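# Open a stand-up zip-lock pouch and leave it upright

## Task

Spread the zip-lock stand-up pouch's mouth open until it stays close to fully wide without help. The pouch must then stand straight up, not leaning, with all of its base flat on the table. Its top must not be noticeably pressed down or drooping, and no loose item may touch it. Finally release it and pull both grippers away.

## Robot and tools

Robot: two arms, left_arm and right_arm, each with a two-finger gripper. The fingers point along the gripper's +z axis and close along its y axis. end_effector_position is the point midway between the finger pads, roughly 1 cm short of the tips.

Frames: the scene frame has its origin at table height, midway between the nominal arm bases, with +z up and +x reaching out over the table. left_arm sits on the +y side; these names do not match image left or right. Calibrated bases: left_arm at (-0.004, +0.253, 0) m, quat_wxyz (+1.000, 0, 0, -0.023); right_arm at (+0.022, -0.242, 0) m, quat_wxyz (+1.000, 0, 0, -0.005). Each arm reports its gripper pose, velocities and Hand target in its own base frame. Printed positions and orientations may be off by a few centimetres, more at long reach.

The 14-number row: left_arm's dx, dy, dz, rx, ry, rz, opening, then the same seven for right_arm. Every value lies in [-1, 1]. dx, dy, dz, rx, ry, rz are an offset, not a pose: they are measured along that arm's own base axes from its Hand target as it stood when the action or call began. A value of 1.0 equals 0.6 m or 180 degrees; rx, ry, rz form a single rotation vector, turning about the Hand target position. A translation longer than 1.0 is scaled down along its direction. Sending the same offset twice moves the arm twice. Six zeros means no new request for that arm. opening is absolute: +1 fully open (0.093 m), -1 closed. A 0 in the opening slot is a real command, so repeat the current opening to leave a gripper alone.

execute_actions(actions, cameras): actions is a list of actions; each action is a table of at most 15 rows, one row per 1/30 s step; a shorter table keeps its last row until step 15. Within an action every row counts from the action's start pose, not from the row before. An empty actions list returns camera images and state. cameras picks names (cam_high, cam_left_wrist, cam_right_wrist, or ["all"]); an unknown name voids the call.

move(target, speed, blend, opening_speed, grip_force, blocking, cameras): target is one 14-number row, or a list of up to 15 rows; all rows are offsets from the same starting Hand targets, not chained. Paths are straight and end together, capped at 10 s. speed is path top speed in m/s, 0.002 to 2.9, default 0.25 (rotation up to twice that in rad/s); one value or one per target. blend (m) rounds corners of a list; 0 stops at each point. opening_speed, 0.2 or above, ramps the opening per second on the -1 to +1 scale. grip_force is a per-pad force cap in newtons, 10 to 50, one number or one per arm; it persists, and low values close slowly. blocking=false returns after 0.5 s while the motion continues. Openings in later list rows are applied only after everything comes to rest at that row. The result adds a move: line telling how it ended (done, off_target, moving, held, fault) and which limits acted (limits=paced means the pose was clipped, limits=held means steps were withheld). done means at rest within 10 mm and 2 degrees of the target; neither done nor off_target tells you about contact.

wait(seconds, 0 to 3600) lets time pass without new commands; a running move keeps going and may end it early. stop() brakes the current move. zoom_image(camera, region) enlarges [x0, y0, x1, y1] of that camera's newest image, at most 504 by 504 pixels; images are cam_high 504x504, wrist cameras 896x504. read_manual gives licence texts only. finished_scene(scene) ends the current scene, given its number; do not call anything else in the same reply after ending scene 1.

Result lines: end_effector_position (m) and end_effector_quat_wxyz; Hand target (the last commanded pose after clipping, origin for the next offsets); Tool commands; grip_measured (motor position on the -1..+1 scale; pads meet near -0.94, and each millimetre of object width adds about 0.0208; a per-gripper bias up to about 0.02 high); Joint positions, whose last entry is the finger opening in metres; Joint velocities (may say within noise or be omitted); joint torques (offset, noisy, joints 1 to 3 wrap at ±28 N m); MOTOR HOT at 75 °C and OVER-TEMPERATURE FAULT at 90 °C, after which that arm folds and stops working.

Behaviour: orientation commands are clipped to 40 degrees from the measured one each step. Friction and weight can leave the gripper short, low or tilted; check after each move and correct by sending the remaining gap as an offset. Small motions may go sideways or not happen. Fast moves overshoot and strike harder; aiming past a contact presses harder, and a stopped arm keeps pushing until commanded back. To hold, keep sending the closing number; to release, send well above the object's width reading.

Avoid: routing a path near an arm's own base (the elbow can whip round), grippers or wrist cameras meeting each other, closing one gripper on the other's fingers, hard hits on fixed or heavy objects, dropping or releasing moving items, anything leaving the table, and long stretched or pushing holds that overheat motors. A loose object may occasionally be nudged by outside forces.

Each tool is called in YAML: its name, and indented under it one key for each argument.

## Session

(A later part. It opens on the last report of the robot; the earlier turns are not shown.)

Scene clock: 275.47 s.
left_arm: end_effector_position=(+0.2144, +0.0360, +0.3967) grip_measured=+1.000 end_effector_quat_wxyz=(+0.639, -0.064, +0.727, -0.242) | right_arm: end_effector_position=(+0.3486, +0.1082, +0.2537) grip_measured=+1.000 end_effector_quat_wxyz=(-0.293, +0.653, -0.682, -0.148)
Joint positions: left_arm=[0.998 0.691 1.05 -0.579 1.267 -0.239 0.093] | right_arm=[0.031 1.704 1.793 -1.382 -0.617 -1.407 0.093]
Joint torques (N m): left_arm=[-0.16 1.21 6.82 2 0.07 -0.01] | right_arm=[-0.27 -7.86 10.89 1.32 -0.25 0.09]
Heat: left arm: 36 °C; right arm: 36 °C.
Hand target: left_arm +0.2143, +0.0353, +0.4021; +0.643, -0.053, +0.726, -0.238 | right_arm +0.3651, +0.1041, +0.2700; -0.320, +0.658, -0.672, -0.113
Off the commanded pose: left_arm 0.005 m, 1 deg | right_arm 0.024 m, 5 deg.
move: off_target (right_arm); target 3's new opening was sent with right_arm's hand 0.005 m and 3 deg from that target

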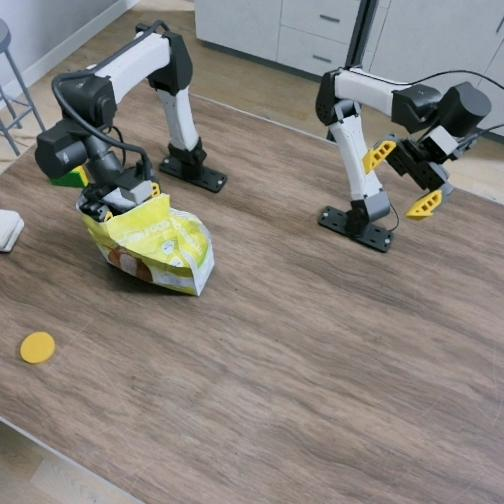

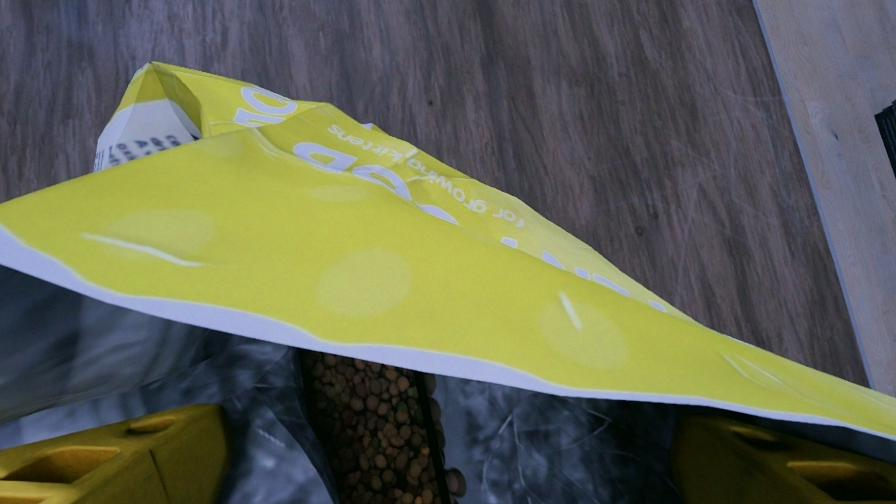

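move:
  target:
    - [0, 0, 0, 0, 0, 0, 1.0, -0.115, -0.02, 0.0, 0, 0, 0, 1.0]
    - [0, 0, 0, 0, 0, 0, 1.0, -0.075, -0.02, 0, 0, 0, 0, 1.0]
    - [0, 0, 0, 0, 0, 0, 1.0, -0.075, -0.02, 0, 0, 0, 0, -0.7]
    - [0, 0, 0, 0, 0, 0, 1.0, -0.095, -0.07, 0.16, 0, 0, 0, -0.7]
  speed: [0.1, 0.1, 0.12, 0.15]
  blend: [0.01, 0, 0, 0]
  cameras: ["cam_high", "cam_right_wrist"]

zoom_image:
  camera: "cam_high"
  region: [60, 120, 240, 310]

Scene clock: 287.43 s.
left_arm: end_effector_position=(+0.2144, +0.0360, +0.3967) grip_measured=+1.000 end_effector_quat_wxyz=(+0.639, -0.064, +0.727, -0.242) | right_arm: end_effector_position=(+0.3188, +0.0581, +0.3506) grip_measured=-0.699 end_effector_quat_wxyz=(-0.371, +0.633, -0.677, -0.052)
Joint positions: left_arm=[0.998 0.691 1.05 -0.579 1.267 -0.239 0.093] | right_arm=[-0.133 1.569 2.017 -1.553 -0.635 -1.481 0.012]
Joint torques (N m): left_arm=[-0.13 1.22 6.82 2 0.08 0] | right_arm=[-0.8 -7.77 8.02 0.86 -0.77 0.22]
Heat: left arm: 36 °C; right arm: 37 °C.
Hand target: left_arm +0.2143, +0.0353, +0.4021; +0.643, -0.053, +0.726, -0.238 | right_arm +0.3081, +0.0621, +0.3660; -0.320, +0.658, -0.672, -0.113
Off the commanded pose: left_arm 0.005 m, 1 deg | right_arm 0.019 m, 10 deg.
joint sent to its limit (right arm) — joint 4 (wrist pitch), lower limit. The joint targets are off in position and orientation.
move: off_target (right_arm); target 3's new opening was sent with right_arm's hand 0.018 m and 4 deg from that target

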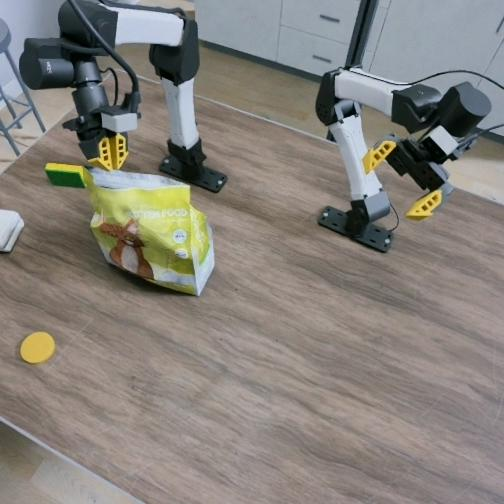

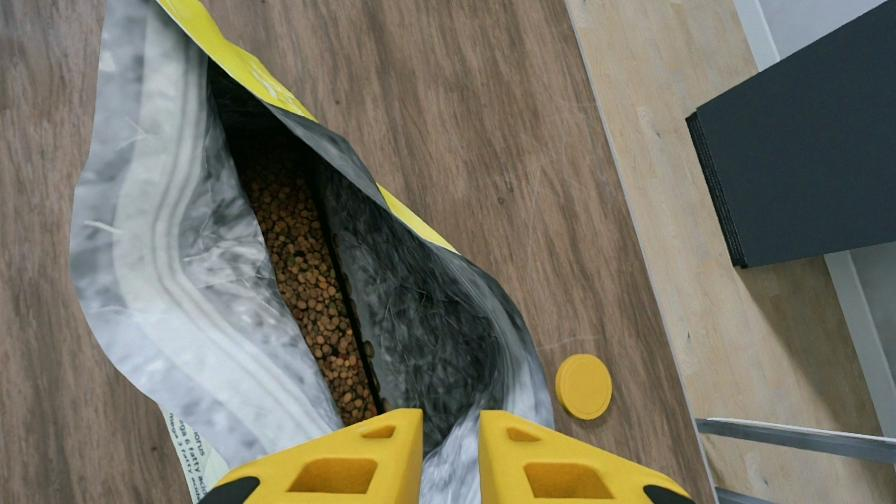

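Scaled by 2.653 from the camera's image (finer frame: 720x720).

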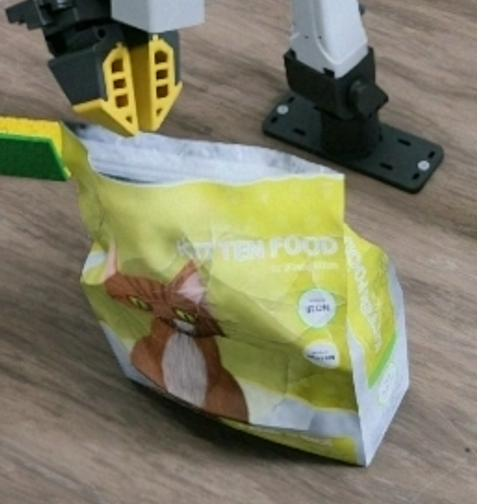

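move:
  target:
    - [0, 0, 0, 0, 0, 0, 1.0, -0.03, -0.01, 0.06, 0.01, 0.003, -0.03, -0.7]
    - [0, 0, 0, 0, 0, 0, 1.0, -0.31, -0.054, 0.09, 0.1714, 0.0547, -0.3715, -0.7]
  speed: 0.3
  blend: [0.02, 0]
  cameras: ["cam_high", "cam_right_wrist"]

zoom_image:
  camera: "cam_right_wrist"
  region: [250, 80, 650, 430]

Scene clock: 301.30 s.
left_arm: end_effector_position=(+0.2144, +0.0360, +0.3967) grip_measured=+1.000 end_effector_quat_wxyz=(+0.639, -0.064, +0.727, -0.242) | right_arm: end_effector_position=(+0.1236, +0.0336, +0.4217) grip_measured=-0.699 end_effector_quat_wxyz=(+0.480, -0.048, +0.869, +0.111)
Joint positions: left_arm=[0.998 0.691 1.05 -0.579 1.267 -0.239 0.093] | right_arm=[0.419 0.825 1.835 -1.555 0.116 0.243 0.012]
Joint torques (N m): left_arm=[-0.12 1.18 6.84 2 0.06 0] | right_arm=[0.29 3.9 4.67 1.79 0.24 0.17]
Heat: left arm: 36 °C; right arm: 37 °C.
Hand target: left_arm +0.2143, +0.0353, +0.4021; +0.643, -0.053, +0.726, -0.238 | right_arm +0.1221, +0.0297, +0.4200; +0.428, -0.070, +0.891, +0.138
Off the commanded pose: left_arm 0.005 m, 1 deg | right_arm 0.005 m, 8 deg.
joint sent to its limit (right arm) — joint 4 (wrist pitch), lower limit. The joint targets are off in position and orientation.
move: off_target (right_arm)

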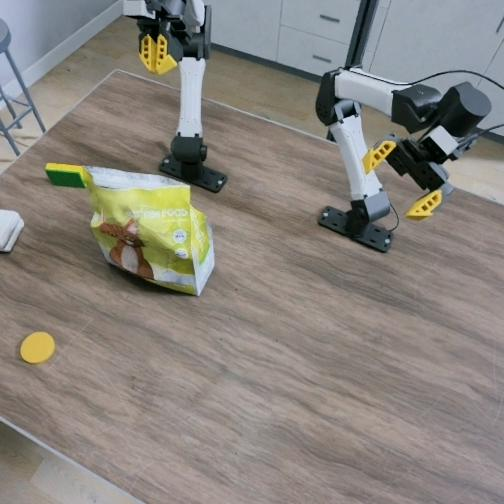

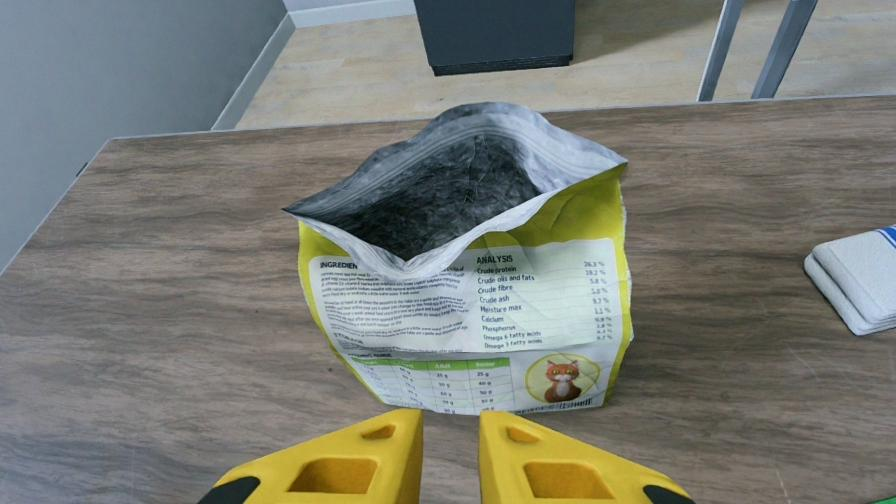

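Scaled by 1.260 from the camera's image (finer frame: 1280x720).

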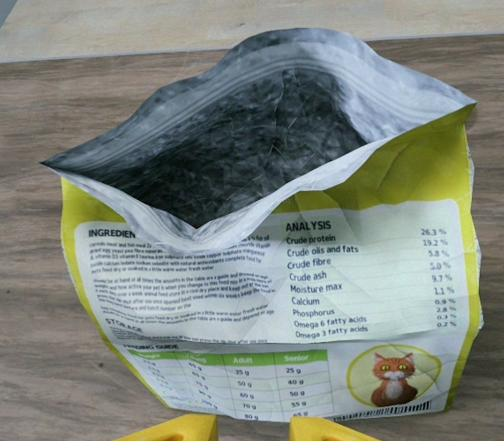

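move:
  target:
    - [0, 0, 0, 0, 0, 0, 1.0, 0.13, -0.2, 0.0, 0, 0, -0.1, -1.0]
    - [0, 0, 0, 0, 0, 0, 1.0, 0.35, -0.191, -0.2, 0, 0, -0.2, -1.0]
    - [0, 0, 0, 0, 0, 0, 1.0, 0.35, -0.1745, -0.2383, 0, 0, -0.2, -1.0]
    - [0, 0, 0, 0, 0, 0, 1.0, 0.35, -0.043, -0.2383, 0, 0, -0.2, -1.0]
  speed: [0.3, 0.25, 0.12, 0.08]
  blend: [0.04, 0.01, 0.005, 0]
  cameras: ["cam_high", "cam_right_wrist"]

zoom_image:
  camera: "cam_high"
  region: [60, 120, 240, 310]

Scene clock: 363.67 s.
left_arm: end_effector_position=(+0.2144, +0.0360, +0.3967) grip_measured=+1.000 end_effector_quat_wxyz=(+0.639, -0.064, +0.727, -0.242) | right_arm: end_effector_position=(+0.3264, +0.0059, +0.2711) grip_measured=-0.989 end_effector_quat_wxyz=(+0.434, +0.201, +0.878, +0.000)
Joint positions: left_arm=[0.998 0.691 1.05 -0.579 1.267 -0.239 0.093] | right_arm=[0.175 1.116 1.173 -0.771 0.308 0.482 0]
Joint torques (N m): left_arm=[-0.13 1.21 6.8 2 0.07 -0.01] | right_arm=[0.2 -2.97 6.39 2.37 0.36 0.18]
Heat: left arm: 36 °C; right arm: 37 °C.
Hand target: left_arm +0.2143, +0.0353, +0.4021; +0.643, -0.053, +0.726, -0.238 | right_arm +0.3321, +0.0039, +0.2770; +0.449, +0.209, +0.869, -0.001
Off the commanded pose: left_arm 0.005 m, 1 deg | right_arm 0.008 m, 2 deg.
move: done

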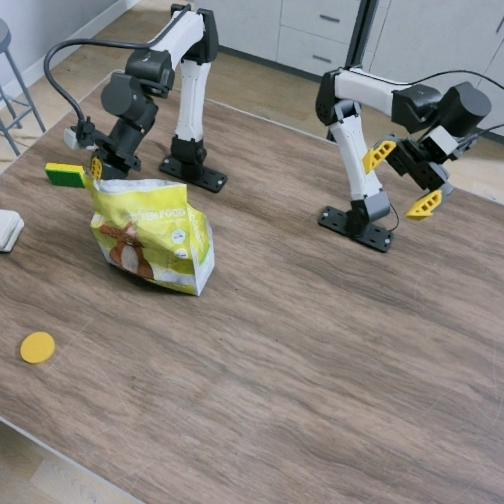

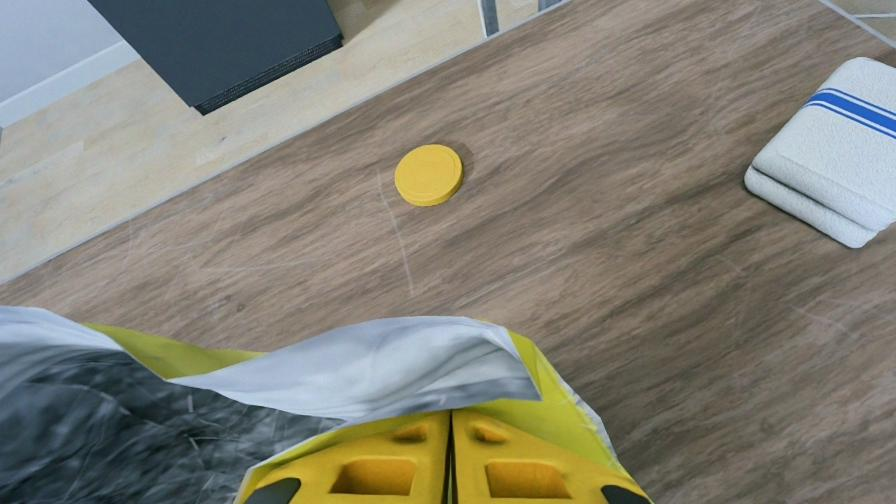

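Scaled by 2.653 from the camera's image (finer frame: 720x720).

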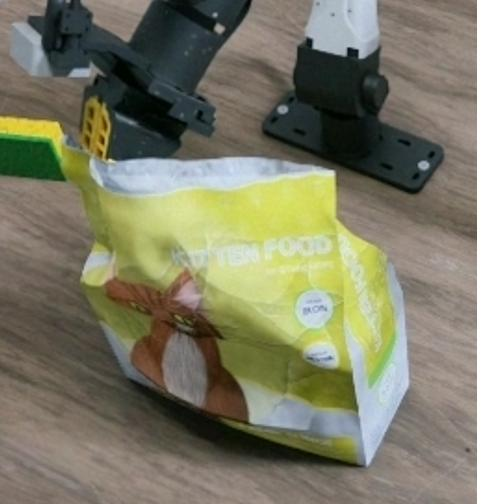

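move:
  target:
    - [0, 0, 0, 0, 0, 0, 1.0, -0.08, -0.05, 0.1, 0, 0, 0.02, -1.0]
    - [0, 0, 0, 0, 0, 0, 1.0, -0.35, 0.043, 0.238, 0, 0, 0.2, -1.0]
  speed: 0.3
  blend: [0.03, 0]
  cameras: ["cam_high", "cam_right_wrist"]

zoom_image:
  camera: "cam_right_wrist"
  region: [250, 80, 650, 430]

Scene clock: 374.13 s.
left_arm: end_effector_position=(+0.2144, +0.0360, +0.3967) grip_measured=+1.000 end_effector_quat_wxyz=(+0.639, -0.064, +0.727, -0.242) | right_arm: end_effector_position=(+0.1254, +0.0345, +0.4251) grip_measured=-0.989 end_effector_quat_wxyz=(+0.486, -0.047, +0.865, +0.113)
Joint positions: left_arm=[0.998 0.691 1.05 -0.579 1.267 -0.239 0.093] | right_arm=[0.405 0.825 1.835 -1.538 0.105 0.235 0]
Joint torques (N m): left_arm=[-0.12 1.2 6.83 2 0.07 0.01] | right_arm=[0.28 3.89 4.86 1.59 0.25 0.19]
Heat: left arm: 37 °C; right arm: 38 °C.
Hand target: left_arm +0.2143, +0.0353, +0.4021; +0.643, -0.053, +0.726, -0.238 | right_arm +0.1221, +0.0297, +0.4198; +0.428, -0.070, +0.891, +0.138
Off the commanded pose: left_arm 0.005 m, 1 deg | right_arm 0.008 m, 8 deg.
joint sent to its limit (right arm) — joint 4 (wrist pitch), lower limit. The joint targets are off in orientation, not in position.
move: off_target (right_arm)

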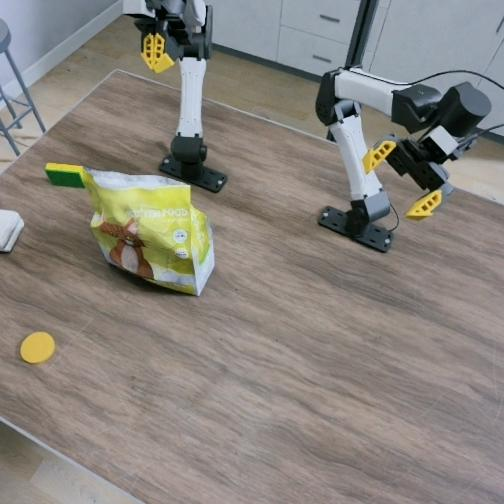

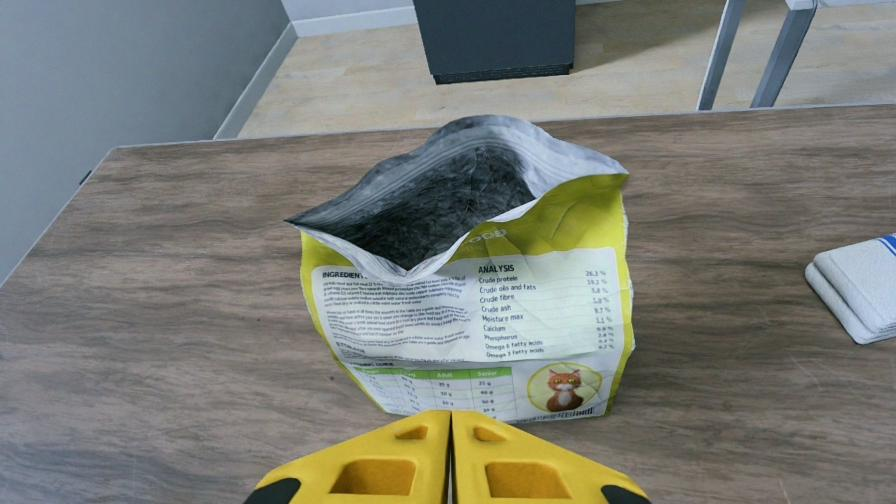

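Scaled by 1.260 from the camera's image (finer frame: 1280x720).

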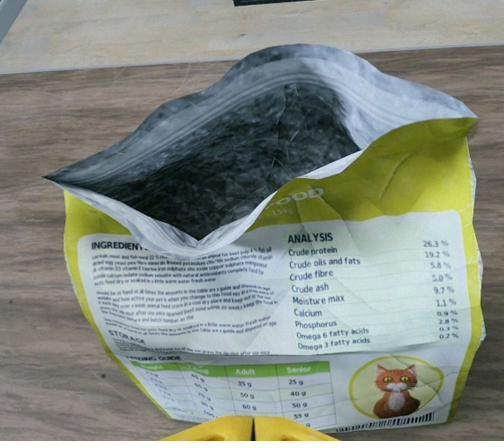

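move:
  target:
    - [0, 0, 0, 0, 0, 0, 1.0, 0.2965, 0.034, -0.1, -0.1714, -0.0547, 0.3715, -1.0]
    - [0, 0, 0, 0, 0, 0, 1.0, 0.358, 0.102, -0.2497, -0.1714, -0.0547, 0.3715, -1.0]
    - [0, 0, 0, 0, 0, 0, 1.0, 0.358, 0.102, -0.2497, -0.1714, -0.0547, 0.3715, 1.0]
    - [0, 0, 0, 0, 0, 0, 1.0, 0.2548, 0.0505, -0.2497, -0.1714, -0.0547, 0.3715, 1.0]
  speed: [0.3, 0.12, 0.1, 0.1]
  blend: [0.02, 0, 0, 0]
  cameras: ["cam_high", "cam_right_wrist"]

zoom_image:
  camera: "cam_high"
  region: [60, 120, 240, 310]

Scene clock: 392.50 s.
left_arm: end_effector_position=(+0.2144, +0.0360, +0.3967) grip_measured=+1.000 end_effector_quat_wxyz=(+0.639, -0.064, +0.727, -0.242) | right_arm: end_effector_position=(+0.2842, +0.0595, +0.2679) grip_measured=+1.000 end_effector_quat_wxyz=(-0.316, +0.662, -0.672, -0.103)
Joint positions: left_arm=[0.998 0.691 1.05 -0.579 1.267 -0.239 0.093] | right_arm=[-0.144 1.441 1.589 -1.461 -0.634 -1.616 0.093]
Joint torques (N m): left_arm=[-0.12 1.24 6.76 2 0.08 0] | right_arm=[-0.8 -7.17 4.18 0.55 -0.72 -0.11]
Heat: left arm: 37 °C; right arm: 37 °C.
Hand target: left_arm +0.2143, +0.0353, +0.4021; +0.643, -0.053, +0.726, -0.238 | right_arm +0.2749, +0.0600, +0.2700; -0.320, +0.658, -0.672, -0.113
Off the commanded pose: left_arm 0.005 m, 1 deg | right_arm 0.010 m, 1 deg.
move: done

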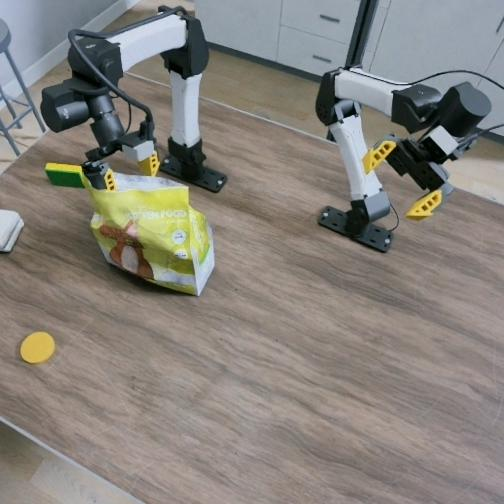

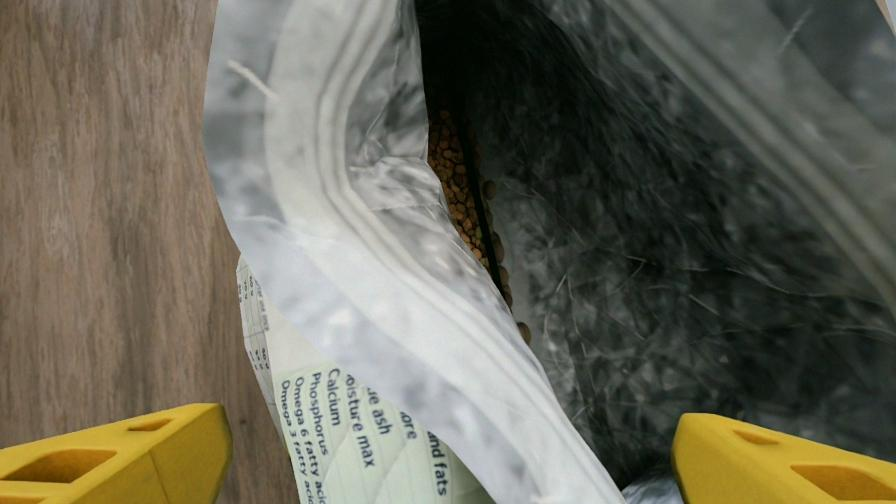

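Scaled by 2.653 from the camera's image (finer frame: 720x720).

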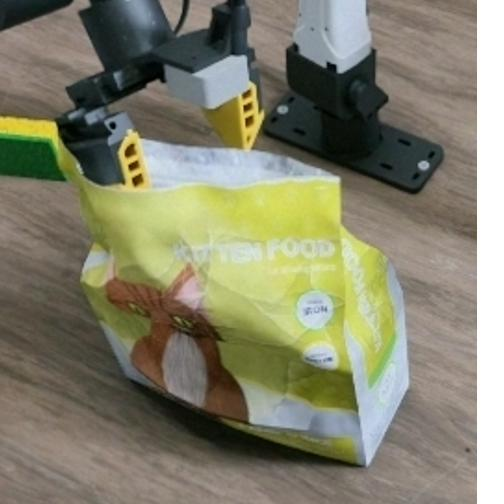

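move:
  target:
    - [0, 0, 0, 0, 0, 0, 1.0, 0, 0, 0, 0, 0, 0, -1.0]
    - [0, 0, 0, 0, 0, 0, 1.0, -0.09, -0.01, 0.01, 0, 0, 0, -1.0]
  speed: 0.08
  grip_force: 40
  cameras: ["cam_high", "cam_right_wrist"]

zoom_image:
  camera: "cam_high"
  region: [60, 120, 240, 310]

Scene clock: 409.53 s.
left_arm: end_effector_position=(+0.2144, +0.0360, +0.3967) grip_measured=+1.000 end_effector_quat_wxyz=(+0.639, -0.064, +0.727, -0.242) | right_arm: end_effector_position=(+0.2328, +0.0523, +0.2744) grip_measured=-0.987 end_effector_quat_wxyz=(-0.324, +0.660, -0.672, -0.091)
Joint positions: left_arm=[0.998 0.691 1.05 -0.579 1.267 -0.239 0.093] | right_arm=[-0.221 1.265 1.482 -1.55 -0.651 -1.693 0]
Joint torques (N m): left_arm=[-0.14 1.24 6.84 2 0.08 0] | right_arm=[-0.98 -5.41 4.07 0.36 -0.68 -0.07]
Heat: left arm: 37 °C; right arm: 35 °C.
Hand target: left_arm +0.2143, +0.0353, +0.4021; +0.643, -0.053, +0.726, -0.238 | right_arm +0.2209, +0.0540, +0.2760; -0.320, +0.658, -0.672, -0.113
Off the commanded pose: left_arm 0.005 m, 1 deg | right_arm 0.012 m, 3 deg.
joint sent to its limit (right arm) — joint 4 (wrist pitch), lower limit. The joint targets are off in position, not in orientation.
grip_force (N): 40, 40
move: off_target (right_arm)

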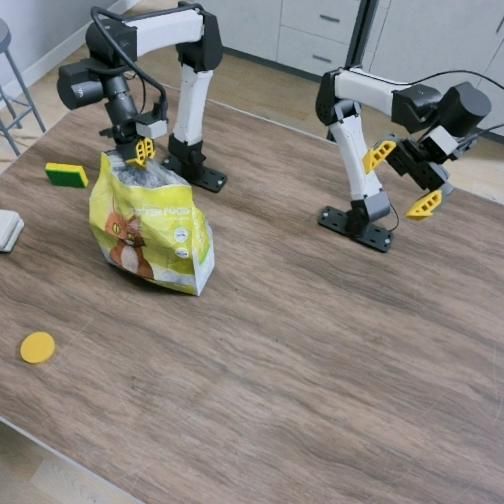

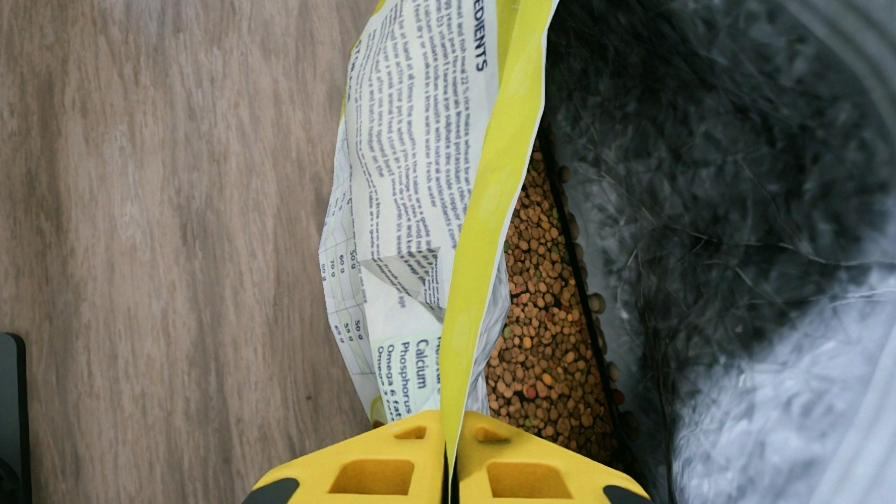

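Scaled by 2.653 from the camera's image (finer frame: 720x720).

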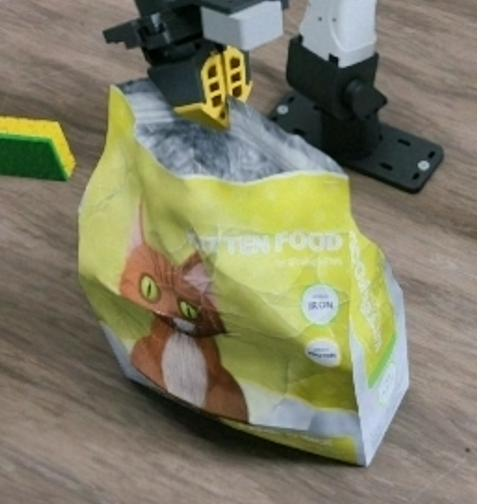

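move:
  target:
    - [0, 0, 0, 0, 0, 0, 1.0, -0.05, 0.0, 0.0, 0, 0, 0, -1.0]
    - [0, 0, 0, 0, 0, 0, 1.0, -0.05, 0.0, 0.0, 0, 0, 0, 0.3]
    - [0, 0, 0, 0, 0, 0, 1.0, -0.05, -0.04, 0.15, 0, 0, 0, 0.3]
    - [0, 0, 0, 0, 0, 0, 1.0, -0.1647, -0.0405, 0.24, 0.1714, 0.0547, -0.3715, 0.3]
  speed: [0.08, 0.08, 0.12, 0.25]
  blend: [0, 0, 0.02, 0]
  grip_force: 50
  cameras: ["cam_high", "cam_right_wrist"]

zoom_image:
  camera: "cam_right_wrist"
  region: [250, 80, 650, 430]

zoom_image:
  camera: "cam_high"
  region: [60, 120, 240, 310]

Scene clock: 424.23 s.
left_arm: end_effector_position=(+0.2144, +0.0360, +0.3967) grip_measured=+1.000 end_effector_quat_wxyz=(+0.639, -0.064, +0.727, -0.242) | right_arm: end_effector_position=(+0.1260, +0.0340, +0.4186) grip_measured=+0.298 end_effector_quat_wxyz=(+0.472, -0.047, +0.874, +0.103)
Joint positions: left_arm=[0.998 0.691 1.05 -0.579 1.267 -0.239 0.093] | right_arm=[0.307 0.835 1.833 -1.56 0.033 0.182 0.06]
Joint torques (N m): left_arm=[-0.12 1.18 6.82 2 0.09 0] | right_arm=[0.34 3.15 5.2 1.86 0.2 0.16]
Heat: left arm: 37 °C; right arm: 35 °C.
Hand target: left_arm +0.2143, +0.0353, +0.4021; +0.643, -0.053, +0.726, -0.238 | right_arm +0.1221, +0.0297, +0.4200; +0.428, -0.070, +0.891, +0.138
Off the commanded pose: left_arm 0.005 m, 1 deg | right_arm 0.006 m, 7 deg.
joint sent to its limit (right arm) — joint 4 (wrist pitch), lower limit. The joint targets are off in position and orientation.
move: off_target (right_arm); target 2's new opening was sent with right_arm's hand 0.013 m and 6 deg from that target

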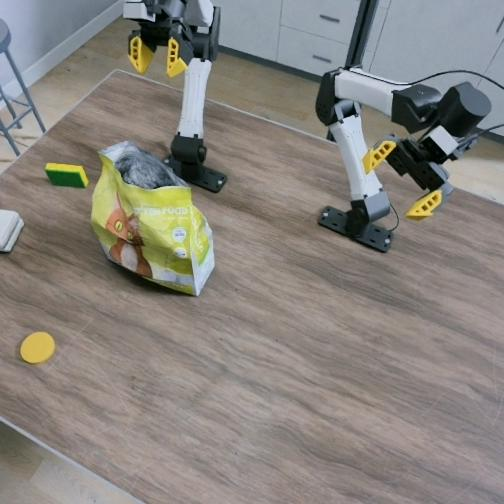

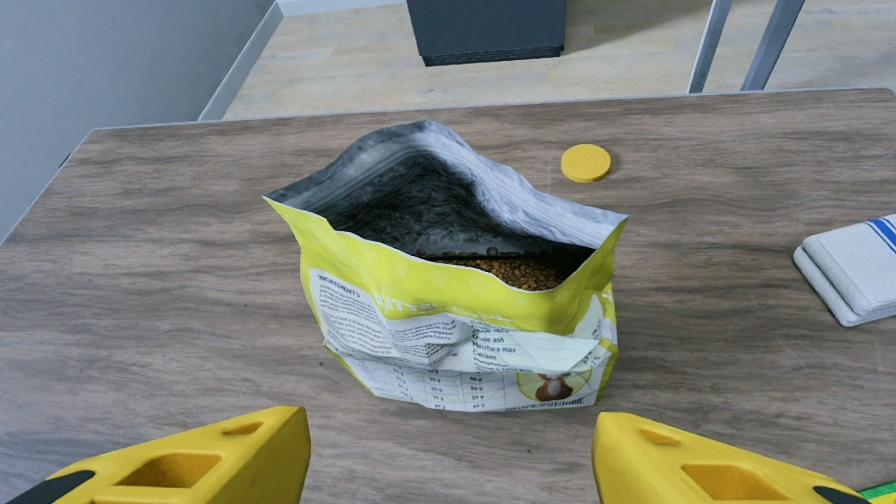

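Scaled by 1.260 from the camera's image (finer frame: 1280x720).

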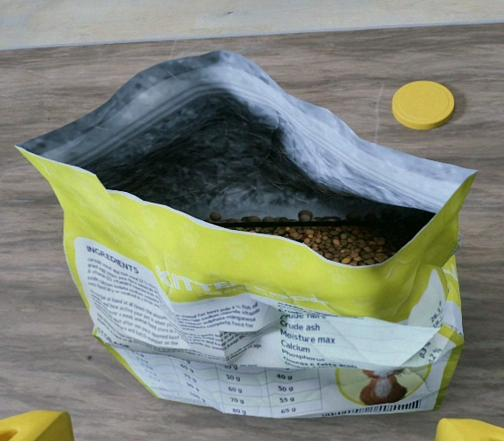

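Scaled by 2.653 from the camera's image (finer frame: 720x720).

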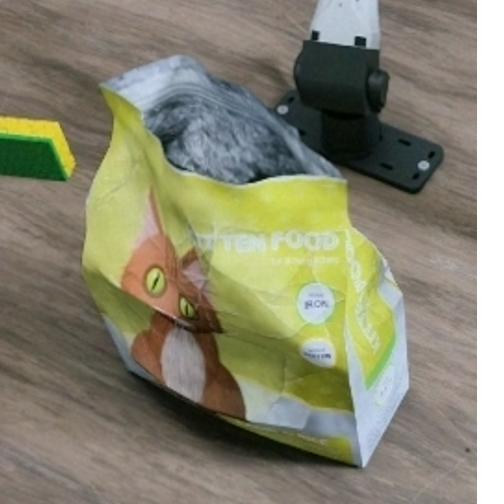

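move:
  target:
    - [0, 0, 0, 0, 0, 0, 1.0, 0.2715, 0.0255, -0.1, -0.1714, -0.0547, 0.3715, -1.0]
    - [0, 0, 0, 0, 0, 0, 1.0, 0.305, 0.109, -0.25, -0.1714, -0.0547, 0.3715, -1.0]
    - [0, 0, 0, 0, 0, 0, 1.0, 0.305, 0.109, -0.25, -0.1714, -0.0547, 0.3715, 1.0]
    - [0, 0, 0, 0, 0, 0, 1.0, 0.3965, 0.1005, -0.25, -0.1714, -0.0547, 0.3715, 1.0]
  speed: [0.3, 0.12, 0.1, 0.1]
  blend: [0.02, 0, 0, 0]
  cameras: ["cam_high", "cam_right_wrist"]

zoom_image:
  camera: "cam_high"
  region: [60, 120, 240, 310]

Scene clock: 447.23 s.
left_arm: end_effector_position=(+0.2144, +0.0360, +0.3967) grip_measured=+1.000 end_effector_quat_wxyz=(+0.639, -0.064, +0.727, -0.242) | right_arm: end_effector_position=(+0.3432, +0.0984, +0.2561) grip_measured=+1.000 end_effector_quat_wxyz=(-0.297, +0.654, -0.679, -0.150)
Joint positions: left_arm=[0.998 0.691 1.05 -0.579 1.267 -0.239 0.093] | right_arm=[-0.005 1.69 1.786 -1.409 -0.635 -1.452 0.093]
Joint torques (N m): left_arm=[-0.14 1.21 6.79 2 0.08 0.01] | right_arm=[-1.16 -7.51 10.58 1.22 -0.25 0.02]
Heat: left arm: 37 °C; right arm: 37 °C.
Hand target: left_arm +0.2143, +0.0353, +0.4021; +0.643, -0.053, +0.726, -0.238 | right_arm +0.3600, +0.0900, +0.2700; -0.320, +0.658, -0.672, -0.113
Off the commanded pose: left_arm 0.005 m, 1 deg | right_arm 0.023 m, 5 deg.
move: off_target (right_arm); target 3's new opening was sent with right_arm's hand 0.004 m and 3 deg from that target

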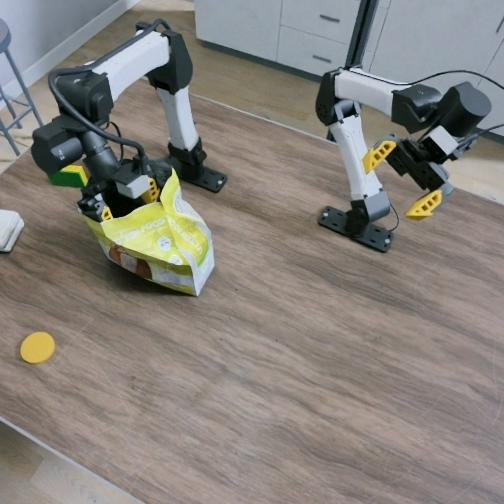

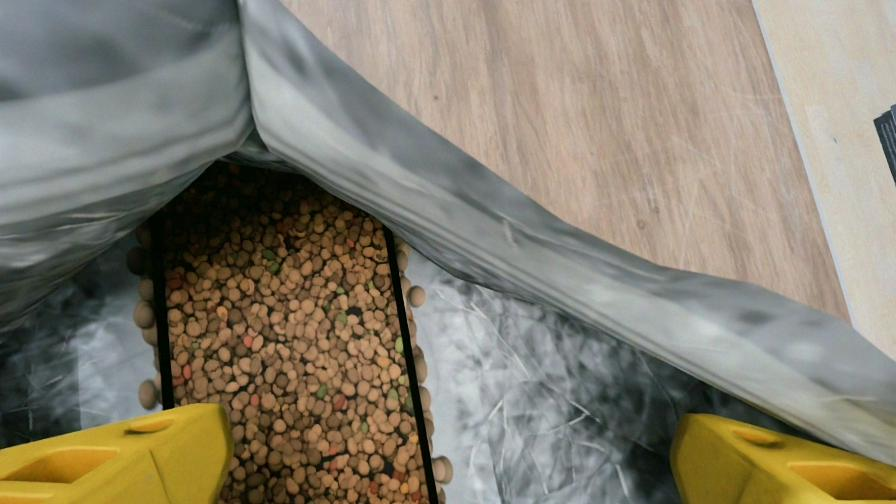

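Scaled by 2.653 from the camera's image (finer frame: 720x720).

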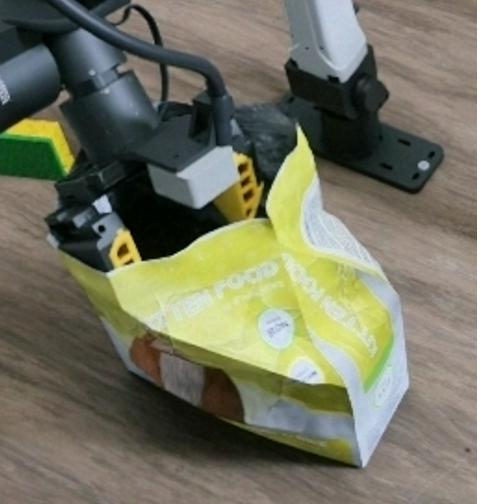

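move:
  target:
    - [0, 0, 0, 0, 0, 0, 1.0, -0.085, 0.0, 0.0, 0, 0, 0, 1.0]
    - [0, 0, 0, 0, 0, 0, 1.0, -0.085, 0.0, 0.0, 0, 0, 0, -0.7]
    - [0, 0, 0, 0, 0, 0, 1.0, -0.1, -0.05, 0.17, 0, 0, 0, -0.7]
    - [0, 0, 0, 0, 0, 0, 1.0, -0.3965, -0.1005, 0.25, 0.1714, 0.0547, -0.3715, -0.7]
  speed: [0.12, 0.1, 0.15, 0.25]
  blend: [0, 0, 0.02, 0]
  cameras: ["cam_high", "cam_right_wrist"]

zoom_image:
  camera: "cam_right_wrist"
  region: [250, 80, 650, 430]

zoom_image:
  camera: "cam_high"
  region: [60, 120, 240, 310]

Scene clock: 459.40 s.
left_arm: end_effector_position=(+0.2144, +0.0360, +0.3967) grip_measured=+1.000 end_effector_quat_wxyz=(+0.639, -0.064, +0.727, -0.242) | right_arm: end_effector_position=(+0.1242, +0.0340, +0.4220) grip_measured=-0.699 end_effector_quat_wxyz=(+0.480, -0.048, +0.869, +0.110)
Joint positions: left_arm=[0.998 0.691 1.05 -0.579 1.267 -0.239 0.093] | right_arm=[0.397 0.826 1.835 -1.552 0.099 0.231 0.012]
Joint torques (N m): left_arm=[-0.14 1.18 6.82 2 0.08 0] | right_arm=[0.36 3.81 4.85 1.75 0.23 0.16]
Heat: left arm: 37 °C; right arm: 36 °C.
Hand target: left_arm +0.2143, +0.0353, +0.4021; +0.643, -0.053, +0.726, -0.238 | right_arm +0.1221, +0.0297, +0.4200; +0.428, -0.070, +0.891, +0.138
Off the commanded pose: left_arm 0.005 m, 1 deg | right_arm 0.005 m, 8 deg.
joint sent to its limit (right arm) — joint 4 (wrist pitch), lower limit. The joint targets are off in position and orientation.
move: off_target (right_arm); target 2's new opening was sent with right_arm's hand 0.008 m and 3 deg from that target

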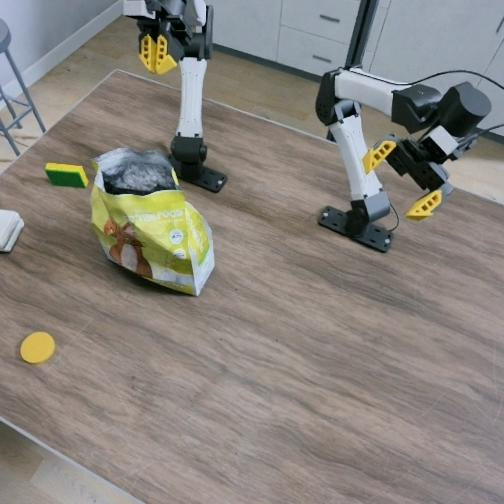

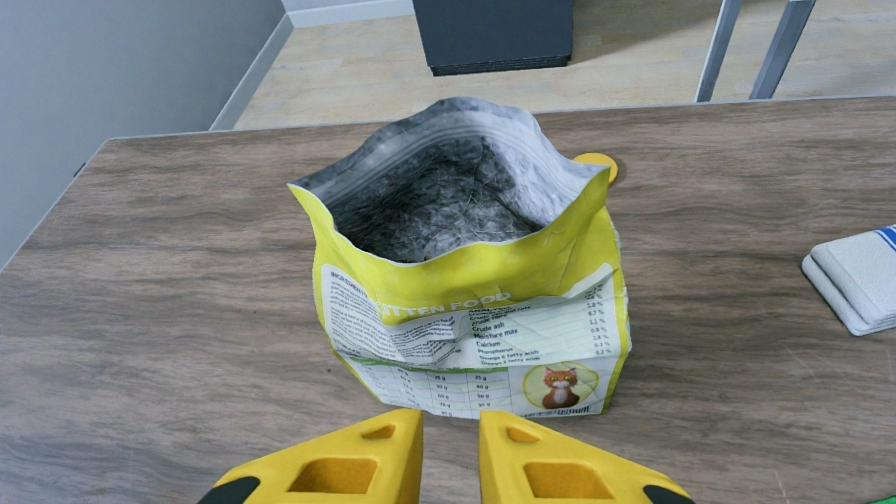

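Scaled by 1.260 from the camera's image (finer frame: 1280x720).

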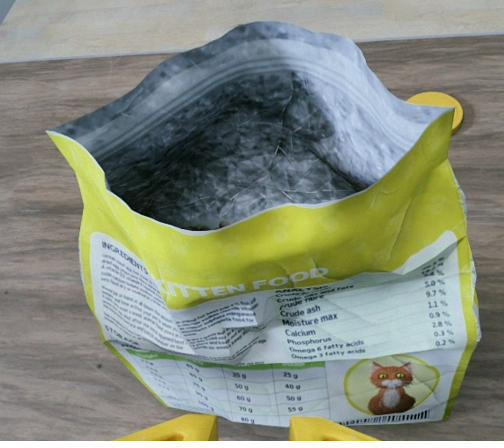

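Scaled by 2.653 from the camera's image (finer frame: 720x720).

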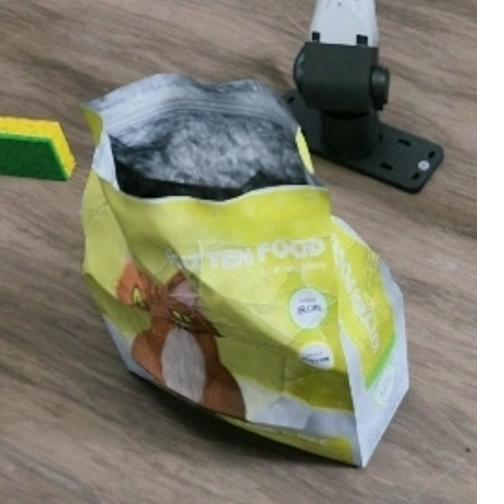

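finished_scene:
  scene: 3

The scene is finished: the task was done.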